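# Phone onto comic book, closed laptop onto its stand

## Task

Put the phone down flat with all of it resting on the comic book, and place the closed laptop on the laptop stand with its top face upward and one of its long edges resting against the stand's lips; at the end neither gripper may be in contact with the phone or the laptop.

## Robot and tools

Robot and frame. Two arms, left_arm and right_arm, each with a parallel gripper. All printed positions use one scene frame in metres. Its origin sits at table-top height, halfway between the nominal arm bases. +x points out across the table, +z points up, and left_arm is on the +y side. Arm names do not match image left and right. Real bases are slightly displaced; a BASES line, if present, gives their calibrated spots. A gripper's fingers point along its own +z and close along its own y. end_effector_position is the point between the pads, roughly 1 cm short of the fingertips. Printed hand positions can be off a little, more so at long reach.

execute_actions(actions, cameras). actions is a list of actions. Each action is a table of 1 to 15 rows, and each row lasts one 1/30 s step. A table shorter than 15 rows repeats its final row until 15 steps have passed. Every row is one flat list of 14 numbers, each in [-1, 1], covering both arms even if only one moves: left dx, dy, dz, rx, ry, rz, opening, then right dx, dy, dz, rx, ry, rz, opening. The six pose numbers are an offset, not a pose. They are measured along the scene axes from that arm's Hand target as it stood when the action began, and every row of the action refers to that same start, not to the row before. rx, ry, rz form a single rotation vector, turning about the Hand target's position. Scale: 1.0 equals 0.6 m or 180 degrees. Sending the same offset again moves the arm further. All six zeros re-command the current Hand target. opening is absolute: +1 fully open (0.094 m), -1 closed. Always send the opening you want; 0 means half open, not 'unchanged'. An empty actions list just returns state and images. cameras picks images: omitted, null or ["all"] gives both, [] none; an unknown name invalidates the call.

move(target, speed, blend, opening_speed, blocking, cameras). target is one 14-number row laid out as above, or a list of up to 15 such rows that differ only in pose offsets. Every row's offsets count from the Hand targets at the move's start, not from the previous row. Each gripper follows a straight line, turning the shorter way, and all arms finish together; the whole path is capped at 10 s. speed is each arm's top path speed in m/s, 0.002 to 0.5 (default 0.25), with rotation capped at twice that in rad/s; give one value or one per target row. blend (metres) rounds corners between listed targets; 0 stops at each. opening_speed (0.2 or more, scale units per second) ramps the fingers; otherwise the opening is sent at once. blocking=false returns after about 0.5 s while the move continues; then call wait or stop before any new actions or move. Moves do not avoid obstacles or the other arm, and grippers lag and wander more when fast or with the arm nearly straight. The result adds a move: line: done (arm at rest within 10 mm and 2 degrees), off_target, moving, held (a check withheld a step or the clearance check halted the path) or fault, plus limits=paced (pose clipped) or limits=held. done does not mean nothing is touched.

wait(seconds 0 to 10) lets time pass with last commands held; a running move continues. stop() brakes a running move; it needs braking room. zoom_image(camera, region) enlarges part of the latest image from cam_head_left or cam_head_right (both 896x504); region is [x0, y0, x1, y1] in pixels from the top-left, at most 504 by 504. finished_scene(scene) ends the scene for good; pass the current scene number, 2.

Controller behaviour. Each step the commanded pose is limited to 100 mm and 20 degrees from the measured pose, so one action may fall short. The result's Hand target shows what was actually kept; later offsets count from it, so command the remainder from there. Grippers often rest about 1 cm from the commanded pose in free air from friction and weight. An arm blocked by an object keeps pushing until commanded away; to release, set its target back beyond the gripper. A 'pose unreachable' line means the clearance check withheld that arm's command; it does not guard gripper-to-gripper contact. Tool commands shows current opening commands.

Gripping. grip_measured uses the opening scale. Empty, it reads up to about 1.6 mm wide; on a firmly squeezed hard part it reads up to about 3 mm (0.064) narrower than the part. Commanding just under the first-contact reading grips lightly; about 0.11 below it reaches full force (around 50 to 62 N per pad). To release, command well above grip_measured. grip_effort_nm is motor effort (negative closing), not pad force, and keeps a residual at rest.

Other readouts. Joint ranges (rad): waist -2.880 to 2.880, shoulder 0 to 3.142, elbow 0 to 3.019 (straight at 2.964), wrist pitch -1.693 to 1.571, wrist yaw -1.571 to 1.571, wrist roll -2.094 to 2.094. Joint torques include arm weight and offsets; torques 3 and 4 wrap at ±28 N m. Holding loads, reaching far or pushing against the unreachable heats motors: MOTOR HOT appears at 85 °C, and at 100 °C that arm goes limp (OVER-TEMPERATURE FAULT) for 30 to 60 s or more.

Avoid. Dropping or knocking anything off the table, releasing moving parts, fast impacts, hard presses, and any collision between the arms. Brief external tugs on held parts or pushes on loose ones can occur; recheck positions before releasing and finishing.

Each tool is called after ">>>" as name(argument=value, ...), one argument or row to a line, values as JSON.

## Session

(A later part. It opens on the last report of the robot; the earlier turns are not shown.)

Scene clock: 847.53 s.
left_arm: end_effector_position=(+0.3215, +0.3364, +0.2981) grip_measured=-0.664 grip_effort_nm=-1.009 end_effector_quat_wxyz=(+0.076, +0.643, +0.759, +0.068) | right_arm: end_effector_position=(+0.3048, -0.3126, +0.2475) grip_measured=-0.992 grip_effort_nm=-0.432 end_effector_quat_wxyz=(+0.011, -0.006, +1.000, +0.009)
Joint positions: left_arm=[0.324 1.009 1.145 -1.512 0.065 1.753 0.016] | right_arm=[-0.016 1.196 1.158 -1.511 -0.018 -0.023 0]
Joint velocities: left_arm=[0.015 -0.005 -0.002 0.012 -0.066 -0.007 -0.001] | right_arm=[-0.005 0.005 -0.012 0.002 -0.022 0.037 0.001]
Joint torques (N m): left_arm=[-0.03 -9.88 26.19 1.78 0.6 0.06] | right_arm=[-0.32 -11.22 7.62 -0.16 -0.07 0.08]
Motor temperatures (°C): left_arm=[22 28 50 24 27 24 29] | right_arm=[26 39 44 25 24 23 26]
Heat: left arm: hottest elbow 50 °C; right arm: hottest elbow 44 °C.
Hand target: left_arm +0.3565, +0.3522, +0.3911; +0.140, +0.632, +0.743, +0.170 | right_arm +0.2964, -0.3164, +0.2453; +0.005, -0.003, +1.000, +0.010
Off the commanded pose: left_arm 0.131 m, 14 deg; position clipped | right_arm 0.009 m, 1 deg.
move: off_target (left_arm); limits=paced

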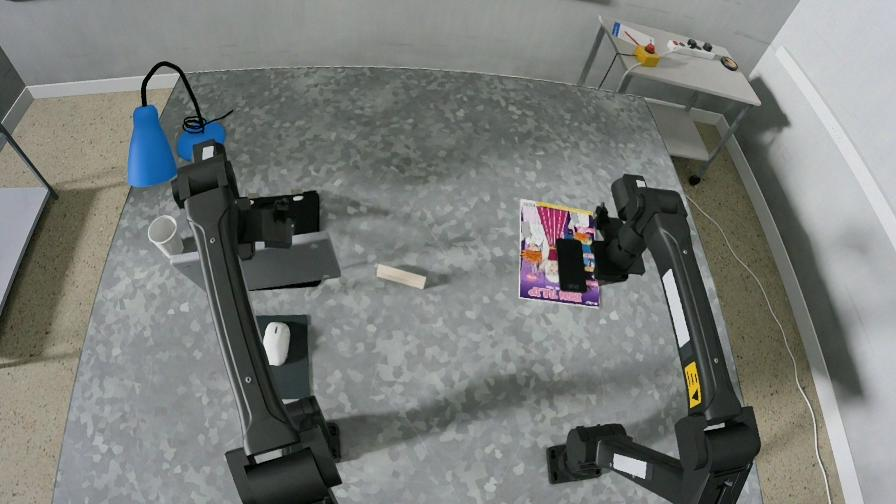

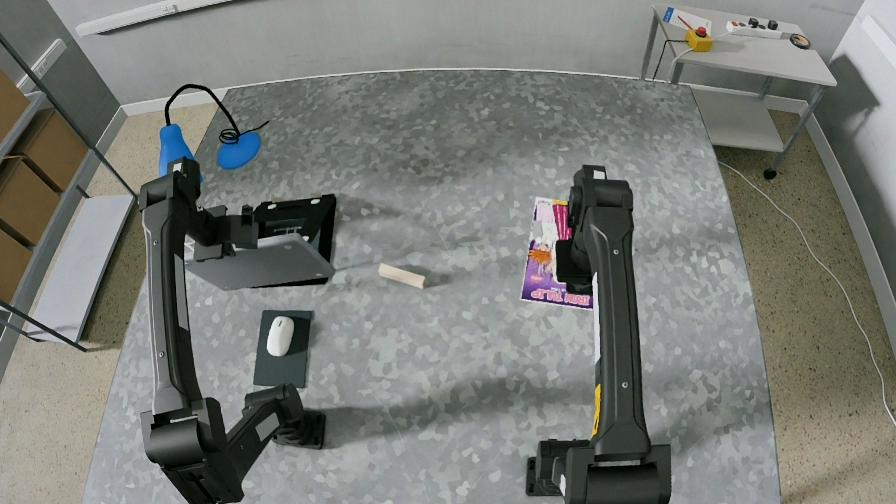

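>>> move(
  target=[0.1,0.02,0.07,0,0,0.03,-1,0,0,0,0,0,0,-1],
  speed=0.1,
)

>>> zoom_image(
  camera="cam_head_right",
  region=[150, 130, 400, 330],
)

Scene clock: 854.67 s.
left_arm: end_effector_position=(+0.3483, +0.3504, +0.2812) grip_measured=-0.664 grip_effort_nm=-1.009 end_effector_quat_wxyz=(+0.066, +0.606, +0.789, +0.079) | right_arm: end_effector_position=(+0.3048, -0.3126, +0.2475) grip_measured=-0.992 grip_effort_nm=-0.427 end_effector_quat_wxyz=(+0.011, -0.006, +1.000, +0.009)
Joint positions: left_arm=[0.315 1.078 1.145 -1.432 0.025 1.65 0.016] | right_arm=[-0.016 1.196 1.158 -1.511 -0.018 -0.023 0]
Joint velocities: left_arm=[0.005 -0.005 0.002 -0.002 -0.022 -0.037 -0.001] | right_arm=[-0.005 -0.015 0.012 -0.027 -0.037 -0.037 0]
Joint torques (N m): left_arm=[-3.08 -11.46 25.32 1.81 0.22 -0.1] | right_arm=[-0.38 -11.22 7.62 -0.16 -0.06 0.08]
Motor temperatures (°C): left_arm=[22 28 52 24 27 24 29] | right_arm=[26 39 44 25 24 23 26]
Heat: left arm: hottest elbow 52 °C; right arm: hottest elbow 44 °C.
Hand target: left_arm +0.3894, +0.3582, +0.3726; +0.133, +0.596, +0.772, +0.177 | right_arm +0.2964, -0.3164, +0.2453; +0.005, -0.003, +1.000, +0.010
Off the commanded pose: left_arm 0.167 m, 14 deg; position clipped | right_arm 0.009 m, 1 deg.
move: off_target (left_arm); limits=paced

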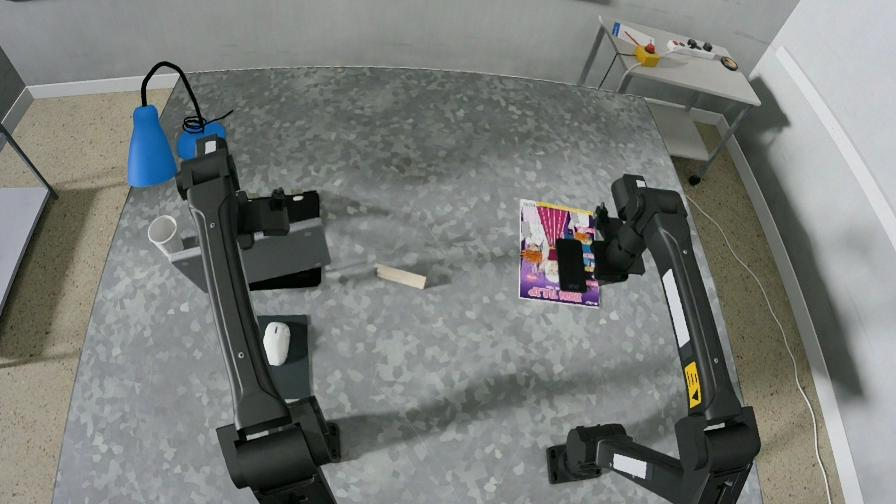

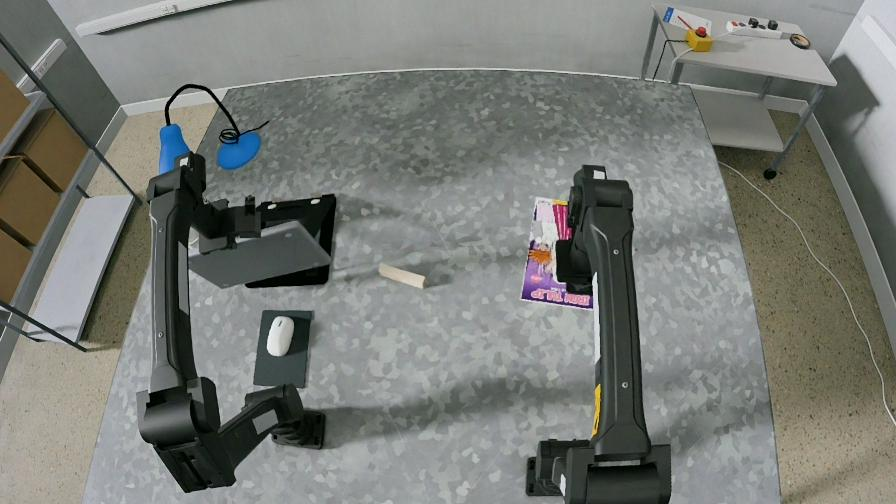

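Scaled by 2.016.

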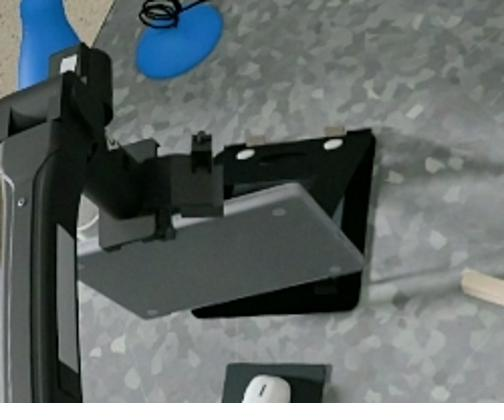

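>>> move(
  target=[
    [-0.05,-0.1,0.0,0,0,-0.03,-1,0,0,0,0,0,0,-1],
    [-0.05,-0.43,-0.02,0,0,-0.128,-1,0,0,0,0,0,0,-1],
  ],
  speed=0.12,
  blend=0.03,
)

>>> zoom_image(
  camera="cam_head_right",
  region=[230, 160, 480, 350],
)

Scene clock: 894.60 s.
left_arm: end_effector_position=(+0.3334, +0.1134, +0.2909) grip_measured=-0.664 grip_effort_nm=-1.009 end_effector_quat_wxyz=(+0.076, +0.756, +0.641, +0.107) | right_arm: end_effector_position=(+0.3048, -0.3126, +0.2475) grip_measured=-0.992 grip_effort_nm=-0.432 end_effector_quat_wxyz=(+0.011, -0.006, +1.000, +0.009)
Joint positions: left_arm=[-0.505 1.05 1.145 -1.442 -0.139 1.274 0.016] | right_arm=[-0.016 1.196 1.158 -1.511 -0.018 -0.023 0]
Joint velocities: left_arm=[-0.005 -0.005 -0.012 -0.007 0.066 0.022 -0.002] | right_arm=[-0.015 -0.015 -0.002 -0.007 -0.007 0.022 0]
Joint torques (N m): left_arm=[-1.85 -10.99 20.98 1.98 -0.35 -0.11] | right_arm=[-0.32 -11.28 7.64 -0.16 -0.07 0.09]
Motor temperatures (°C): left_arm=[22 28 61 24 27 24 29] | right_arm=[26 39 44 25 24 23 26]
Heat: left arm: hottest elbow 61 °C; right arm: hottest elbow 44 °C.
Hand target: left_arm +0.3563, +0.0987, +0.3618; +0.168, +0.737, +0.638, +0.146 | right_arm +0.2964, -0.3164, +0.2453; +0.005, -0.003, +1.000, +0.010
Off the commanded pose: left_arm 0.076 m, 11 deg | right_arm 0.009 m, 1 deg.
move: off_target (left_arm); blend cut to 0.029 m at target 1

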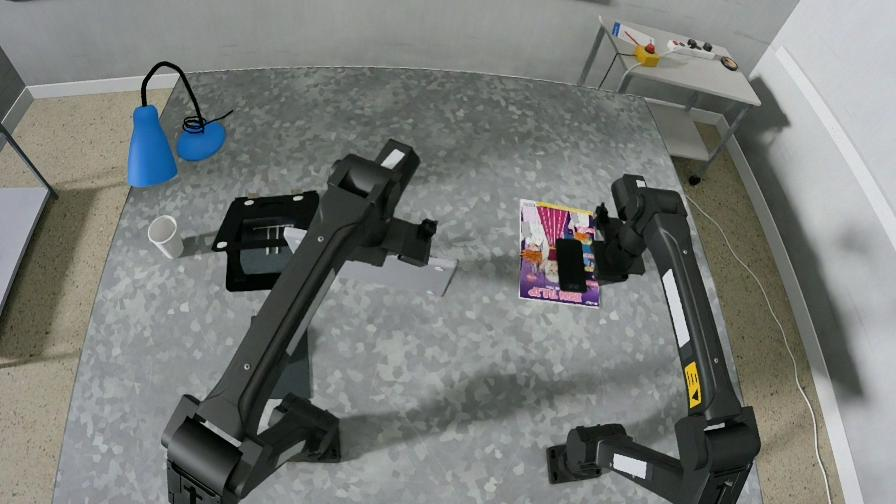

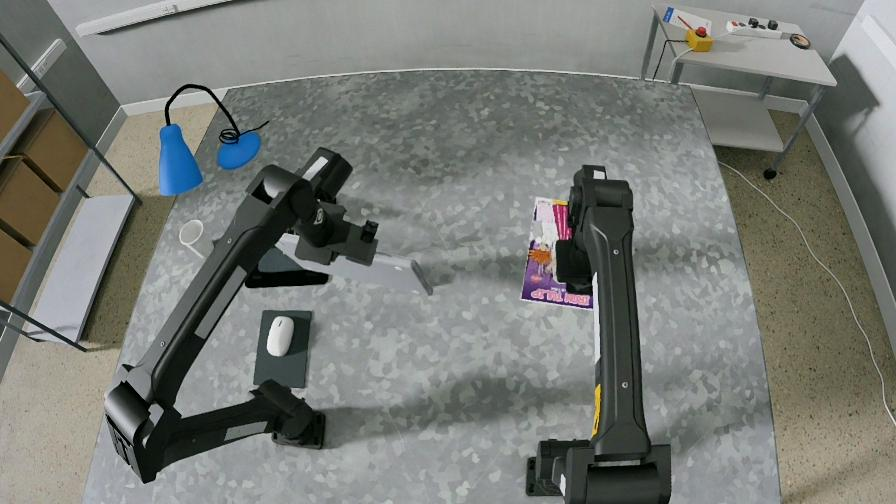

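Scaled by 2.016.

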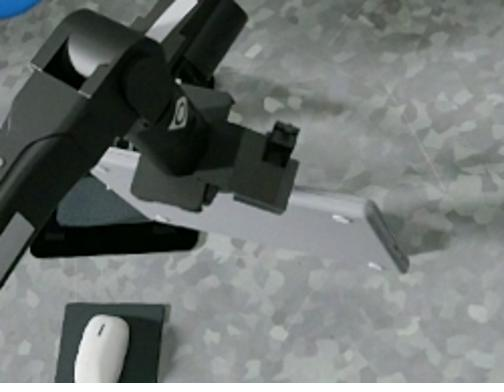

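>>> move(
  target=[
    [0.12,-0.058,0.0,0,0,-0.02,-1,0,0,0,0,0,0,-1],
    [0.273,-0.131,-0.2,0,0,-0.03,-1,0,0,0,0,0,0,-1],
  ],
  speed=0.08,
  blend=0.03,
)

>>> zoom_image(
  camera="cam_head_left",
  region=[300, 140, 550, 330],
)

Scene clock: 900.97 s.
left_arm: end_effector_position=(+0.4756, +0.0357, +0.2265) grip_measured=-0.664 grip_effort_nm=-1.009 end_effector_quat_wxyz=(+0.134, +0.778, +0.602, +0.123) | right_arm: end_effector_position=(+0.3048, -0.3126, +0.2475) grip_measured=-0.992 grip_effort_nm=-0.437 end_effector_quat_wxyz=(+0.011, -0.006, +1.000, +0.009)
Joint positions: left_arm=[-0.502 1.407 1.252 -1.065 -0.108 1.37 0.016] | right_arm=[-0.016 1.196 1.158 -1.511 -0.018 -0.023 0]
Joint velocities: left_arm=[-0.005 0.005 -0.007 0.007 -0.037 -0.051 -0.002] | right_arm=[-0.005 -0.015 -0.007 -0.002 -0.022 0.007 0.001]
Joint torques (N m): left_arm=[-0.97 -9.17 17.11 3.3 0.33 -0.06] | right_arm=[-0.44 -11.22 7.62 -0.16 -0.06 0.08]
Motor temperatures (°C): left_arm=[22 28 62 24 27 24 29] | right_arm=[26 39 44 25 24 23 26]
Heat: left arm: hottest elbow 62 °C; right arm: hottest elbow 44 °C.
Hand target: left_arm +0.5170, +0.0182, +0.2401; +0.174, +0.767, +0.602, +0.138 | right_arm +0.2964, -0.3164, +0.2453; +0.005, -0.003, +1.000, +0.010
Off the commanded pose: left_arm 0.050 m, 5 deg | right_arm 0.009 m, 1 deg.
move: off_target (left_arm); limits=paced

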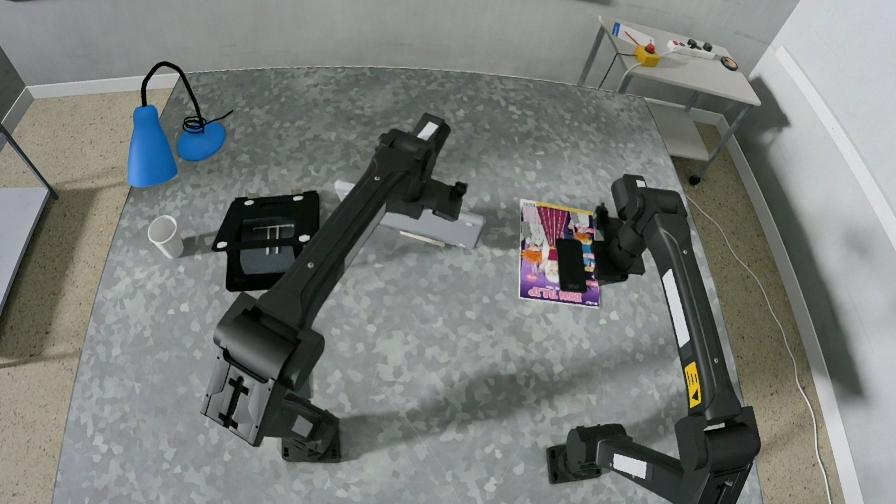

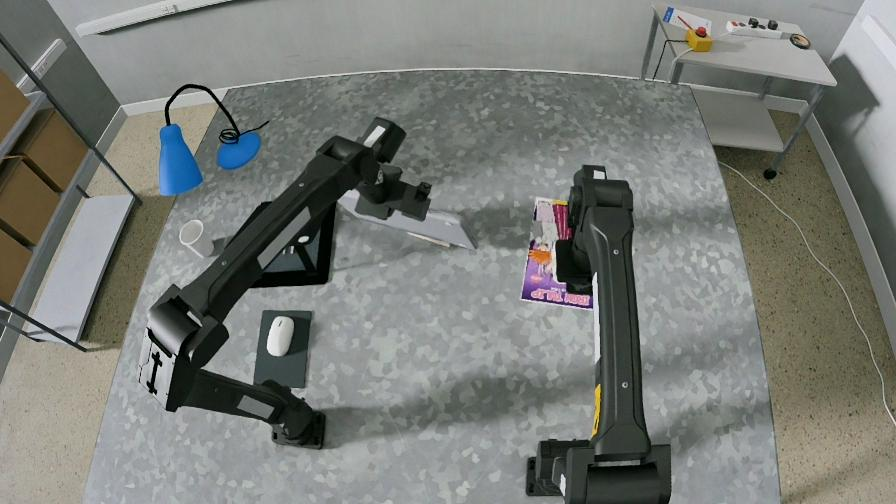

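Scaled by 2.016.

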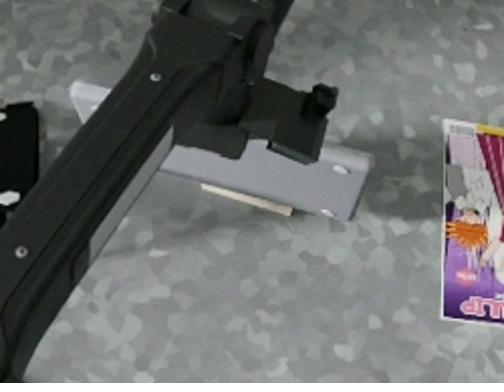

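>>> move(
  target=[-0.06,0.03,-0.06,0,0,0,-1,0,0,0,0,0,0,-1],
  speed=0.08,
  cameras=[],
)

Scene clock: 906.20 s.
left_arm: end_effector_position=(+0.4646, +0.0411, +0.2215) grip_measured=-0.665 grip_effort_nm=-1.009 end_effector_quat_wxyz=(+0.163, +0.773, +0.598, +0.135) | right_arm: end_effector_position=(+0.3048, -0.3126, +0.2475) grip_measured=-0.992 grip_effort_nm=-0.437 end_effector_quat_wxyz=(+0.011, -0.006, +1.000, +0.009)
Joint positions: left_arm=[-0.502 1.342 1.161 -0.975 -0.104 1.373 0.016] | right_arm=[-0.016 1.196 1.158 -1.511 -0.018 -0.023 0]
Joint velocities: left_arm=[-0.005 0.015 -0.012 -0.017 -0.066 -0.007 0] | right_arm=[-0.005 -0.015 -0.012 -0.017 -0.007 -0.007 -0.001]
Joint torques (N m): left_arm=[-0.73 -8.59 9.24 3.74 0.19 -0.08] | right_arm=[-0.38 -11.22 7.62 -0.17 -0.07 0.09]
Motor temperatures (°C): left_arm=[22 28 60 24 27 24 29] | right_arm=[26 39 44 25 24 23 26]
Heat: left arm: hottest elbow 60 °C; right arm: hottest elbow 44 °C.
Hand target: left_arm +0.4808, +0.0369, +0.2045; +0.174, +0.767, +0.602, +0.138 | right_arm +0.2964, -0.3164, +0.2453; +0.005, -0.003, +1.000, +0.010
Off the commanded pose: left_arm 0.024 m, 2 deg | right_arm 0.009 m, 1 deg.
move: off_target (left_arm)
No camera images: "cameras" was empty.

>>> move(
  target=[0.16,-0.09,0.03,0,0,0,-1,0,0,0,0,0,0,-1],
  speed=0.1,
)

>>> zoom_image(
  camera="cam_head_left",
  region=[300, 140, 550, 330],
)

Scene clock: 946.23 s.
left_arm: end_effector_position=(+0.5501, -0.0016, +0.2215) grip_measured=-0.665 grip_effort_nm=-1.009 end_effector_quat_wxyz=(+0.160, +0.773, +0.599, +0.137) | right_arm: end_effector_position=(+0.3048, -0.3126, +0.2475) grip_measured=-0.992 grip_effort_nm=-0.432 end_effector_quat_wxyz=(+0.011, -0.006, +1.000, +0.009)
Joint positions: left_arm=[-0.502 1.591 1.429 -0.999 -0.11 1.372 0.016] | right_arm=[-0.016 1.196 1.158 -1.511 -0.018 -0.023 0]
Joint velocities: left_arm=[-0.005 -0.005 0.007 -0.012 0.022 -0.051 -0.001] | right_arm=[-0.024 -0.015 -0.007 0.007 0.007 -0.051 0]
Joint torques (N m): left_arm=[-1.85 -11.63 16.69 1.72 0.24 -0.17] | right_arm=[-0.32 -11.22 7.64 -0.14 -0.06 0.09]
Motor temperatures (°C): left_arm=[22 27 51 24 27 23 30] | right_arm=[26 39 44 25 24 23 26]
Heat: left arm: hottest elbow 51 °C; right arm: hottest elbow 44 °C.
Hand target: left_arm +0.5762, -0.0187, +0.2215; +0.174, +0.767, +0.602, +0.138 | right_arm +0.2964, -0.3164, +0.2453; +0.005, -0.003, +1.000, +0.010
Off the commanded pose: left_arm 0.031 m, 2 deg | right_arm 0.009 m, 1 deg.
move: off_target (left_arm)

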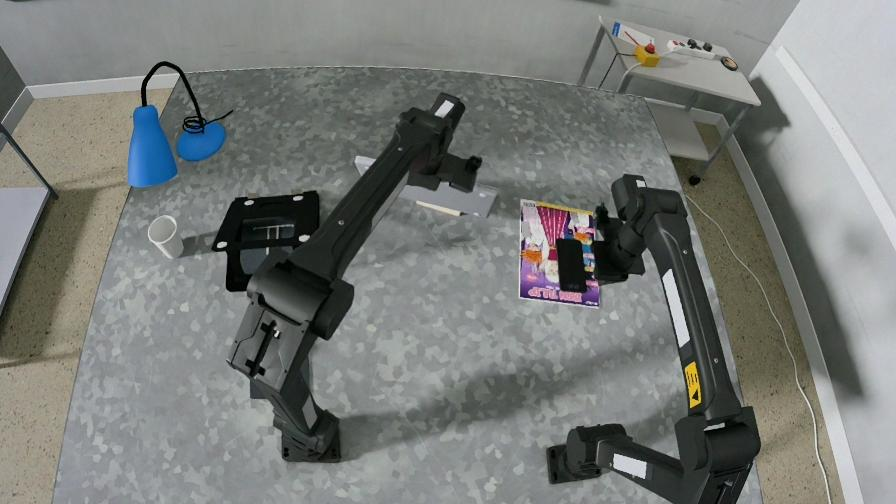

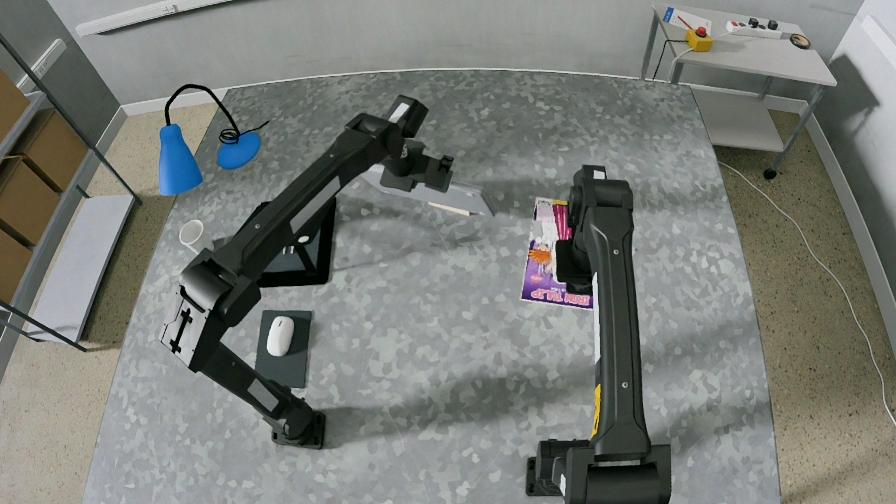

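Scaled by 2.016.

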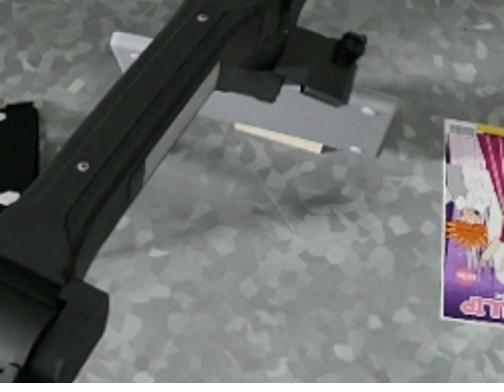

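>>> execute_actions(
  actions=[],
)

Scene clock: 960.37 s.
left_arm: end_effector_position=(+0.5501, -0.0016, +0.2216) grip_measured=-0.665 grip_effort_nm=-1.013 end_effector_quat_wxyz=(+0.160, +0.773, +0.599, +0.137) | right_arm: end_effector_position=(+0.3048, -0.3126, +0.2475) grip_measured=-0.992 grip_effort_nm=-0.427 end_effector_quat_wxyz=(+0.011, -0.006, +1.000, +0.009)
Joint positions: left_arm=[-0.502 1.591 1.429 -0.999 -0.11 1.372 0.016] | right_arm=[-0.016 1.196 1.158 -1.511 -0.018 -0.023 0]
Joint velocities: left_arm=[-0.005 -0.005 -0.002 -0.002 -0.037 0.022 -0.001] | right_arm=[-0.015 -0.005 -0.012 -0.002 -0.037 0.037 -0.001]
Joint torques (N m): left_arm=[-1.61 -11.75 16.64 1.83 0.22 -0.12] | right_arm=[-0.38 -11.22 7.62 -0.16 -0.07 0.09]
Motor temperatures (°C): left_arm=[22 27 53 24 27 24 30] | right_arm=[26 39 44 25 24 23 26]
Heat: left arm: hottest elbow 53 °C; right arm: hottest elbow 44 °C.
Hand target: left_arm +0.5762, -0.0187, +0.2217; +0.174, +0.767, +0.602, +0.138 | right_arm +0.2964, -0.3164, +0.2453; +0.005, -0.003, +1.000, +0.010
Tool commands: left_gripper/opening=-1.0 right_gripper/opening=-1.0
Off the commanded pose: left_arm 0.031 m, 2 deg | right_arm 0.009 m, 1 deg.

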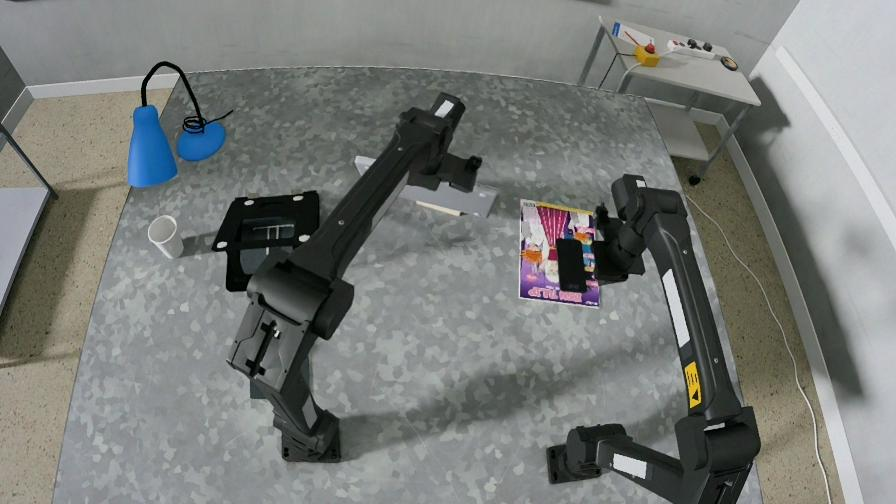

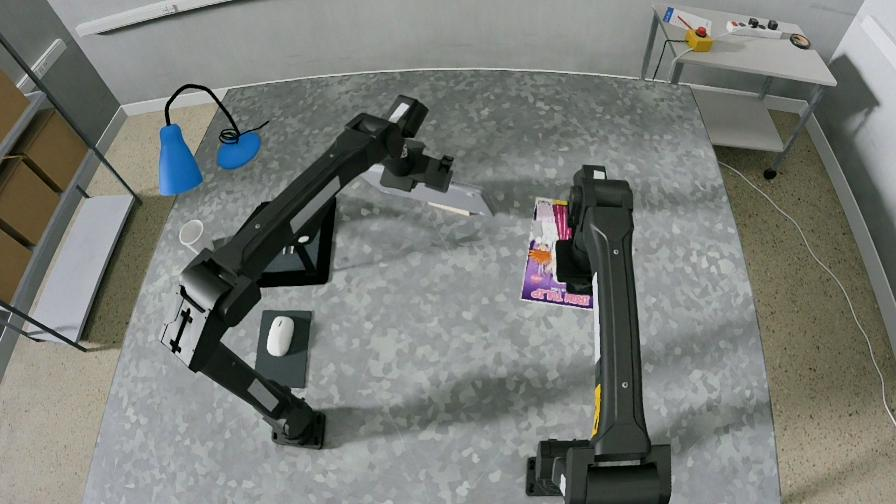

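>>> move(
  target=[-0.27, 0.15, 0.34, 0,0,0,-1, 0,0,0,0,0,0,-1],
  speed=0.12,
)

Scene clock: 965.97 s.
left_arm: end_effector_position=(+0.4016, +0.0722, +0.2990) grip_measured=-0.664 grip_effort_nm=-1.009 end_effector_quat_wxyz=(+0.070, +0.789, +0.605, +0.088) | right_arm: end_effector_position=(+0.3048, -0.3126, +0.2475) grip_measured=-0.992 grip_effort_nm=-0.432 end_effector_quat_wxyz=(+0.011, -0.006, +1.000, +0.009)
Joint positions: left_arm=[-0.502 1.273 1.342 -1.437 -0.099 1.371 0.016] | right_arm=[-0.016 1.196 1.158 -1.511 -0.018 -0.023 0]
Joint velocities: left_arm=[0.005 -0.005 -0.007 -0.012 -0.007 -0.007 -0.001] | right_arm=[-0.005 -0.005 -0.012 0.002 -0.007 0.037 0]
Joint torques (N m): left_arm=[0.26 -19.25 21.82 1.07 -0.03 0.05] | right_arm=[-0.38 -11.28 7.61 -0.14 -0.07 0.09]
Motor temperatures (°C): left_arm=[22 28 53 24 27 24 30] | right_arm=[26 39 44 25 24 23 26]
Heat: left arm: hottest elbow 53 °C; right arm: hottest elbow 44 °C.
Hand target: left_arm +0.4147, +0.0730, +0.3985; +0.174, +0.767, +0.602, +0.138 | right_arm +0.2964, -0.3164, +0.2453; +0.005, -0.003, +1.000, +0.010
Off the commanded pose: left_arm 0.127 m, 14 deg; position clipped | right_arm 0.009 m, 1 deg.
move: off_target (left_arm); limits=paced

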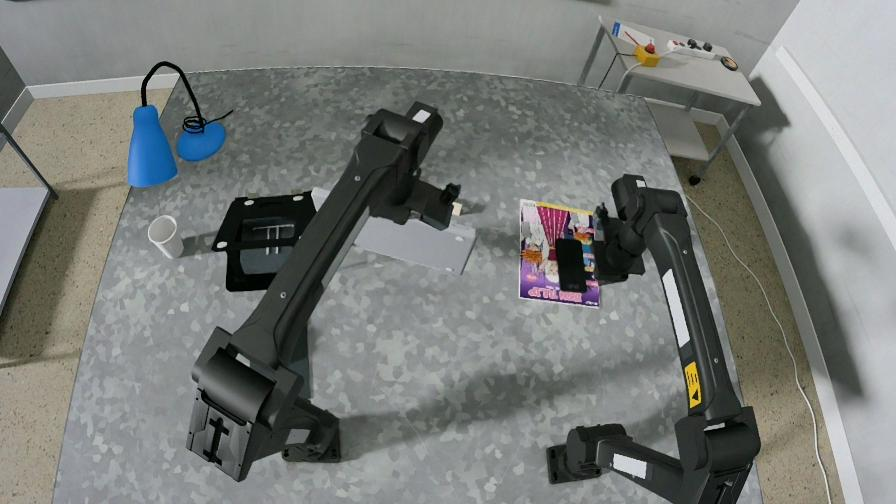

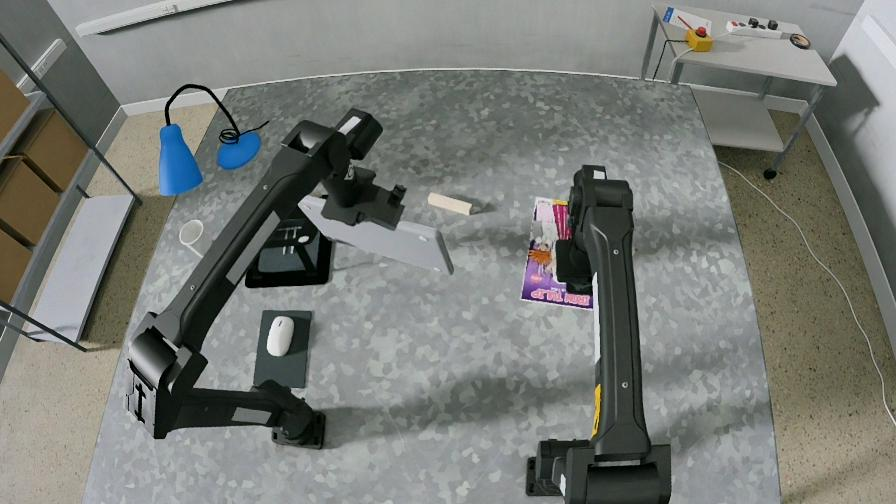

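>>> move(
  target=[0.0, 0.0, 0.0, -0.036,-0.134,0,-1, 0,0,0,0,0,0,-1],
  speed=0.25,
)

Scene clock: 975.77 s.
left_arm: end_effector_position=(+0.4040, +0.0833, +0.3098) grip_measured=-0.665 grip_effort_nm=-1.004 end_effector_quat_wxyz=(+0.231, +0.751, +0.583, +0.206) | right_arm: end_effector_position=(+0.3048, -0.3126, +0.2475) grip_measured=-0.992 grip_effort_nm=-0.437 end_effector_quat_wxyz=(+0.011, -0.006, +1.000, +0.009)
Joint positions: left_arm=[-0.505 1.022 1.075 -1.014 -0.172 1.398 0.016] | right_arm=[-0.016 1.196 1.158 -1.511 -0.018 -0.023 0]
Joint velocities: left_arm=[-0.005 0.005 0.012 0.012 -0.066 0.051 0.001] | right_arm=[-0.015 -0.015 -0.002 0.007 -0.066 0.007 0]
Joint torques (N m): left_arm=[-2.08 -16.21 17.37 4.64 -0.44 -0.05] | right_arm=[-0.38 -11.22 7.62 -0.14 -0.06 0.09]
Motor temperatures (°C): left_arm=[22 28 52 24 26 23 30] | right_arm=[26 39 43 25 24 23 26]
Heat: left arm: hottest elbow 52 °C; right arm: hottest elbow 43 °C.
Hand target: left_arm +0.4140, +0.0732, +0.3991; +0.341, +0.709, +0.560, +0.259 | right_arm +0.2964, -0.3164, +0.2453; +0.005, -0.003, +1.000, +0.010
Off the commanded pose: left_arm 0.090 m, 15 deg | right_arm 0.009 m, 1 deg.
move: off_target (left_arm); limits=paced

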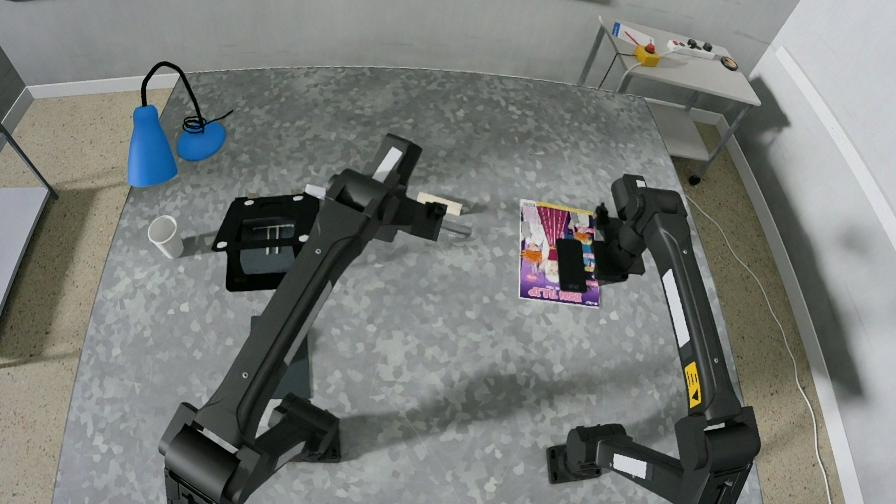

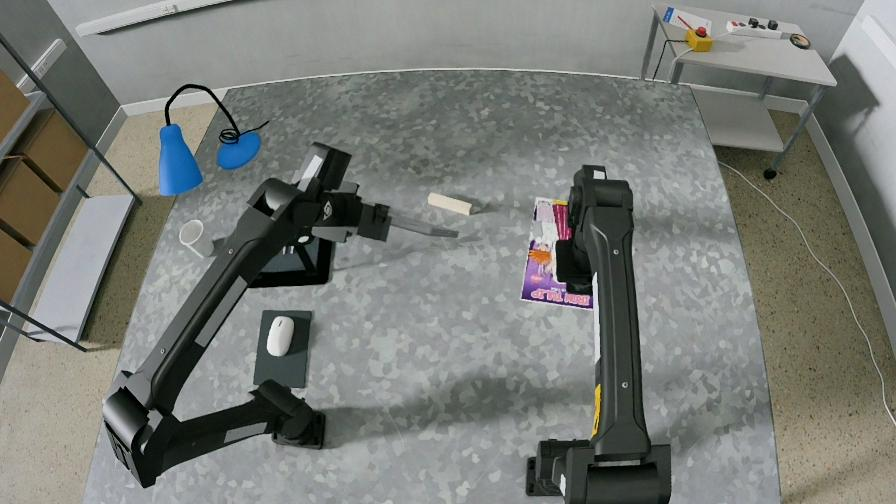

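>>> move(
  target=[
    [0.047,0.11,0,0,0,0.03,-1,0,0,0,0,0,0,-1],
    [0.077,0.23,0,0,0,0.06,-1,0,0,0,0,0,0,-1],
    [0.088,0.362,0,0,0,0.09,-1,0,0,0,0,0,0,-1],
    [0.078,0.49,0,0,0,0.122,-1,0,0,0,0,0,0,-1],
  ],
  speed=0.12,
  blend=0.03,
)

Scene clock: 983.70 s.
left_arm: end_effector_position=(+0.4339, +0.3559, +0.2976) grip_measured=-0.665 grip_effort_nm=-1.009 end_effector_quat_wxyz=(+0.218, +0.615, +0.725, +0.220) | right_arm: end_effector_position=(+0.3048, -0.3126, +0.2475) grip_measured=-0.992 grip_effort_nm=-0.437 end_effector_quat_wxyz=(+0.011, -0.006, +1.000, +0.009)
Joint positions: left_arm=[0.308 1.053 1.063 -0.966 0.147 1.698 0.016] | right_arm=[-0.016 1.196 1.158 -1.511 -0.018 -0.023 0]
Joint velocities: left_arm=[0.015 0.005 -0.002 -0.017 -0.007 0.022 0] | right_arm=[-0.005 -0.005 -0.022 0.007 -0.081 -0.007 0.001]
Joint torques (N m): left_arm=[-0.79 -13.1 20.25 4.63 0.69 -0.08] | right_arm=[-0.38 -11.28 7.61 -0.16 -0.07 0.08]
Motor temperatures (°C): left_arm=[22 28 52 24 27 23 30] | right_arm=[26 39 43 25 24 23 26]
Heat: left arm: hottest elbow 52 °C; right arm: hottest elbow 43 °C.
Hand target: left_arm +0.4622, +0.3672, +0.3933; +0.284, +0.590, +0.685, +0.320 | right_arm +0.2964, -0.3164, +0.2453; +0.005, -0.003, +1.000, +0.010
Off the commanded pose: left_arm 0.106 m, 15 deg; position clipped | right_arm 0.009 m, 1 deg.
move: off_target (left_arm); limits=paced

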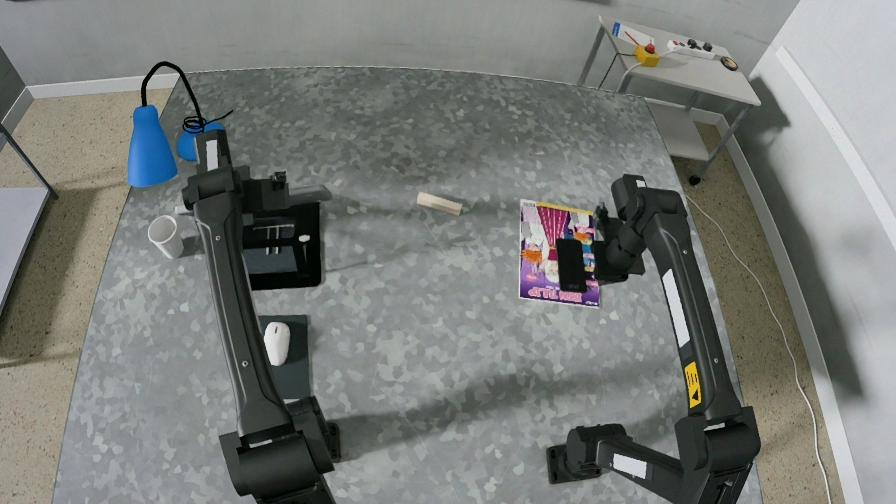

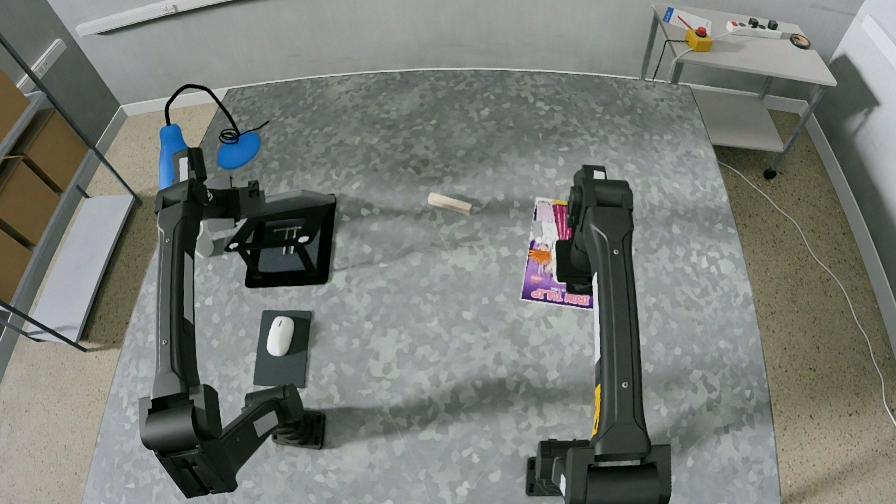

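>>> move(
  target=[0.06, 0.0, -0.10, 0,0,0,-1, 0,0,0,0,0,0,-1],
  speed=0.08,
)

>>> zoom_image(
  camera="cam_head_right",
  region=[140, 140, 380, 310],
)

>>> zoom_image(
  camera="cam_head_left",
  region=[140, 140, 380, 310],
)

Scene clock: 993.10 s.
left_arm: end_effector_position=(+0.4682, +0.3658, +0.2511) grip_measured=-0.665 grip_effort_nm=-1.009 end_effector_quat_wxyz=(+0.220, +0.614, +0.721, +0.233) | right_arm: end_effector_position=(+0.3048, -0.3126, +0.2475) grip_measured=-0.992 grip_effort_nm=-0.437 end_effector_quat_wxyz=(+0.011, -0.006, +1.000, +0.009)
Joint positions: left_arm=[0.298 1.147 0.998 -0.78 0.131 1.693 0.016] | right_arm=[-0.016 1.196 1.158 -1.511 -0.018 -0.023 0]
Joint velocities: left_arm=[-0.015 0.005 0.002 -0.022 -0.007 0.007 0] | right_arm=[-0.024 -0.005 0.012 -0.002 -0.022 0.037 -0.001]
Joint torques (N m): left_arm=[-2.55 -14.45 17.03 4.6 0.54 -0.26] | right_arm=[-0.32 -11.22 7.62 -0.16 -0.06 0.09]
Motor temperatures (°C): left_arm=[22 28 52 24 27 23 30] | right_arm=[26 39 43 25 24 23 26]
Heat: left arm: hottest elbow 52 °C; right arm: hottest elbow 43 °C.
Hand target: left_arm +0.4975, +0.3666, +0.3332; +0.284, +0.590, +0.685, +0.320 | right_arm +0.2964, -0.3164, +0.2453; +0.005, -0.003, +1.000, +0.010
Off the commanded pose: left_arm 0.088 m, 13 deg | right_arm 0.009 m, 1 deg.
move: off_target (left_arm)

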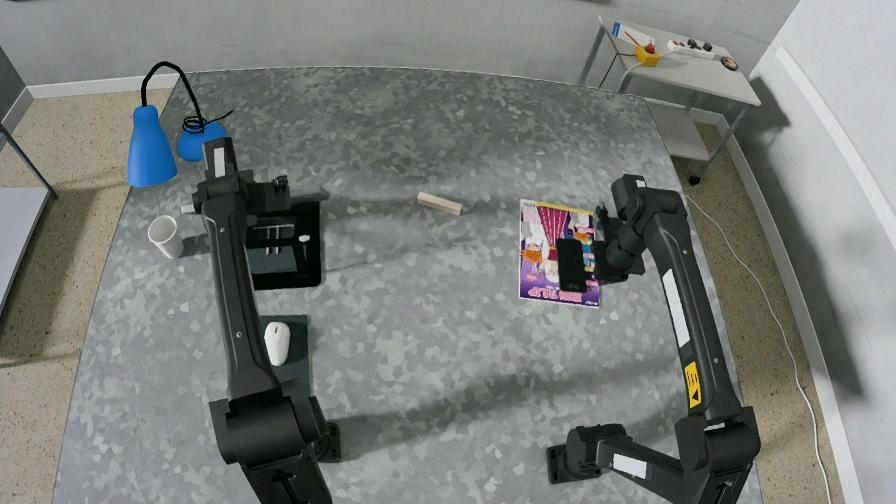

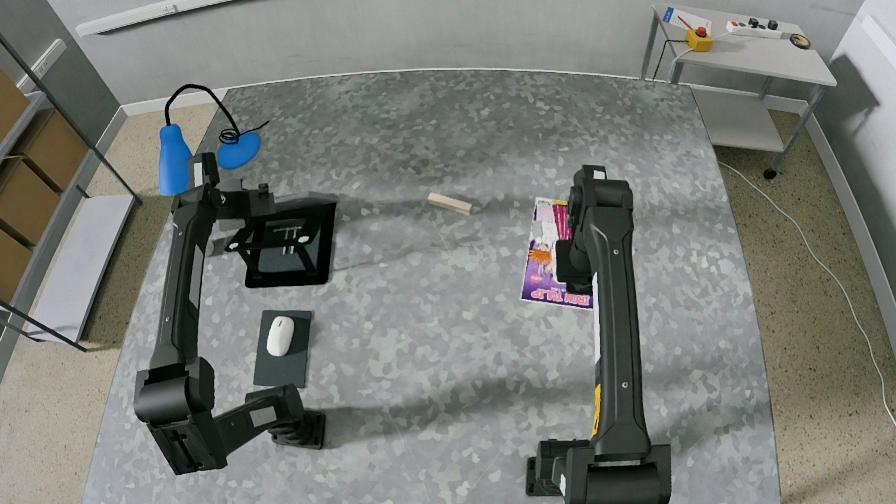

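Scaled by 2.100.

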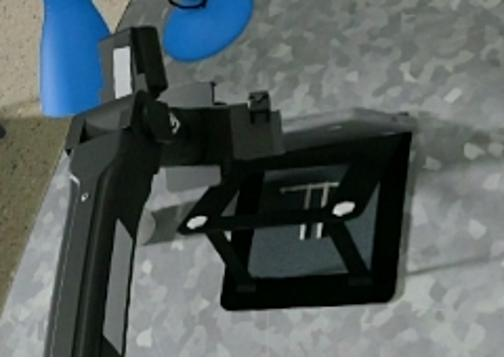

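Scaled by 2.100.

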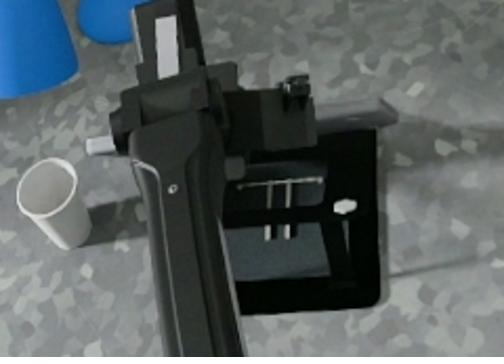

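>>> zoom_image(
  camera="cam_head_left",
  region=[140, 160, 240, 240],
)

>>> zoom_image(
  camera="cam_head_left",
  region=[240, 160, 340, 240],
)

>>> zoom_image(
  camera="cam_head_right",
  region=[180, 160, 350, 280],
)

Scaled by 5.040.

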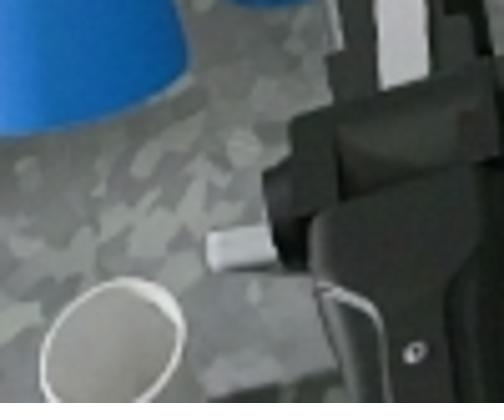

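Scaled by 5.040.

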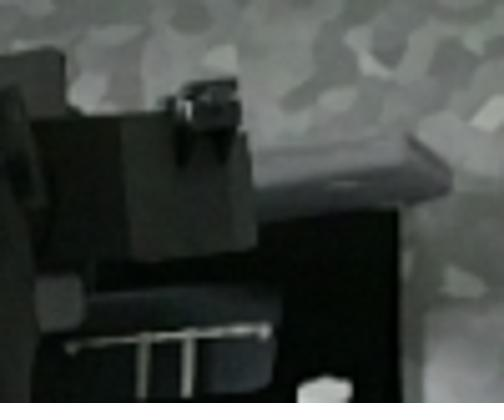

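Scaled by 2.965.

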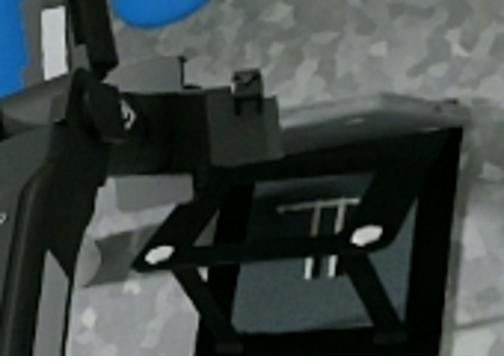

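>>> move(
  target=[0.02, 0.01, -0.09, 0,0,0,-1, 0,0,0,0,0,0,-1],
  speed=0.06,
)

>>> zoom_image(
  camera="cam_head_right",
  region=[180, 160, 350, 280],
)

>>> zoom_image(
  camera="cam_head_left",
  region=[160, 150, 340, 290],
)

Scene clock: 1052.30 s.
left_arm: end_effector_position=(+0.4841, +0.3712, +0.2155) grip_measured=-0.665 grip_effort_nm=-1.009 end_effector_quat_wxyz=(+0.233, +0.611, +0.712, +0.256) | right_arm: end_effector_position=(+0.3048, -0.3126, +0.2475) grip_measured=-0.992 grip_effort_nm=-0.432 end_effector_quat_wxyz=(+0.011, -0.006, +1.000, +0.009)
Joint positions: left_arm=[0.298 1.192 0.915 -0.598 0.131 1.698 0.016] | right_arm=[-0.016 1.196 1.158 -1.511 -0.018 -0.023 0]
Joint velocities: left_arm=[-0.015 0.005 0.002 0.007 -0.007 -0.081 0.001] | right_arm=[-0.005 0.005 -0.002 0.007 -0.007 -0.051 -0.001]
Joint torques (N m): left_arm=[-2.32 -15.44 15.49 4.21 0.56 -0.24] | right_arm=[-0.38 -11.22 7.64 -0.16 -0.06 0.09]
Motor temperatures (°C): left_arm=[22 28 54 25 27 24 30] | right_arm=[26 38 43 25 24 23 26]
Heat: left arm: hottest elbow 54 °C; right arm: hottest elbow 43 °C.
Hand target: left_arm +0.5090, +0.3724, +0.2794; +0.284, +0.590, +0.685, +0.320 | right_arm +0.2964, -0.3164, +0.2453; +0.005, -0.003, +1.000, +0.010
Off the commanded pose: left_arm 0.069 m, 10 deg | right_arm 0.009 m, 1 deg.
move: off_target (left_arm)

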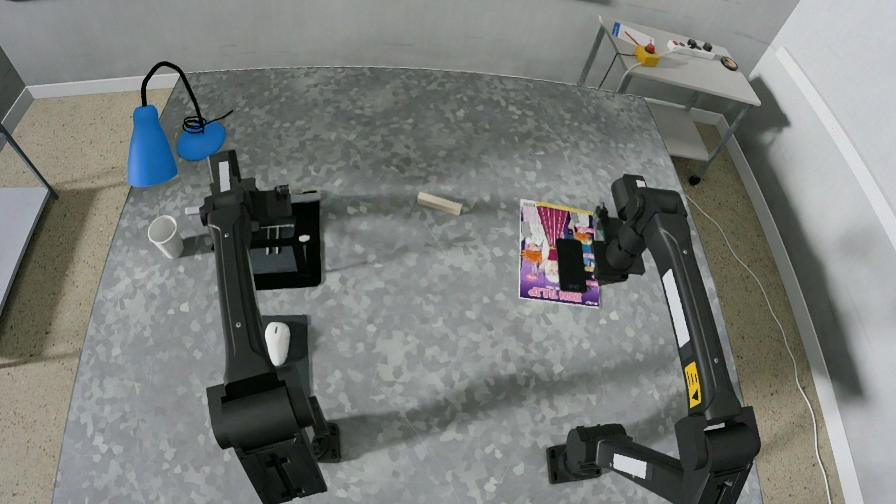

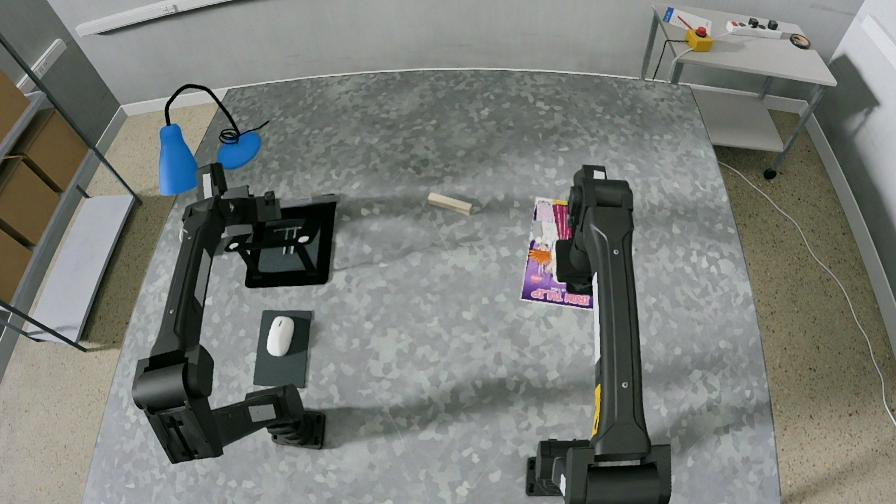

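Scaled by 2.965.

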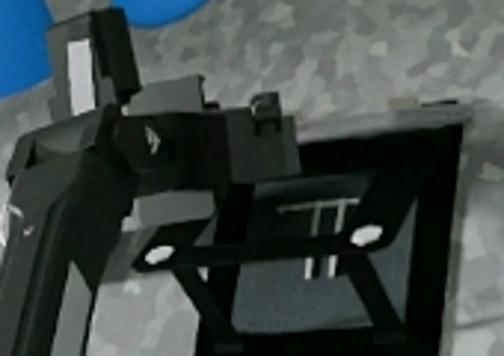

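Scaled by 2.800.

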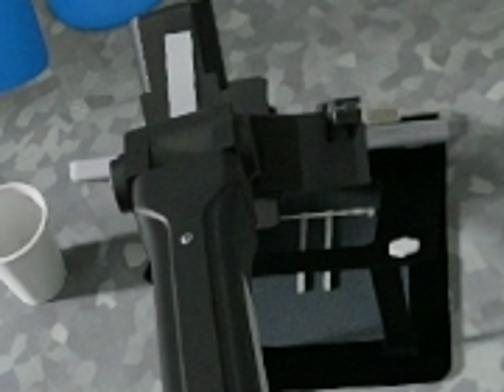

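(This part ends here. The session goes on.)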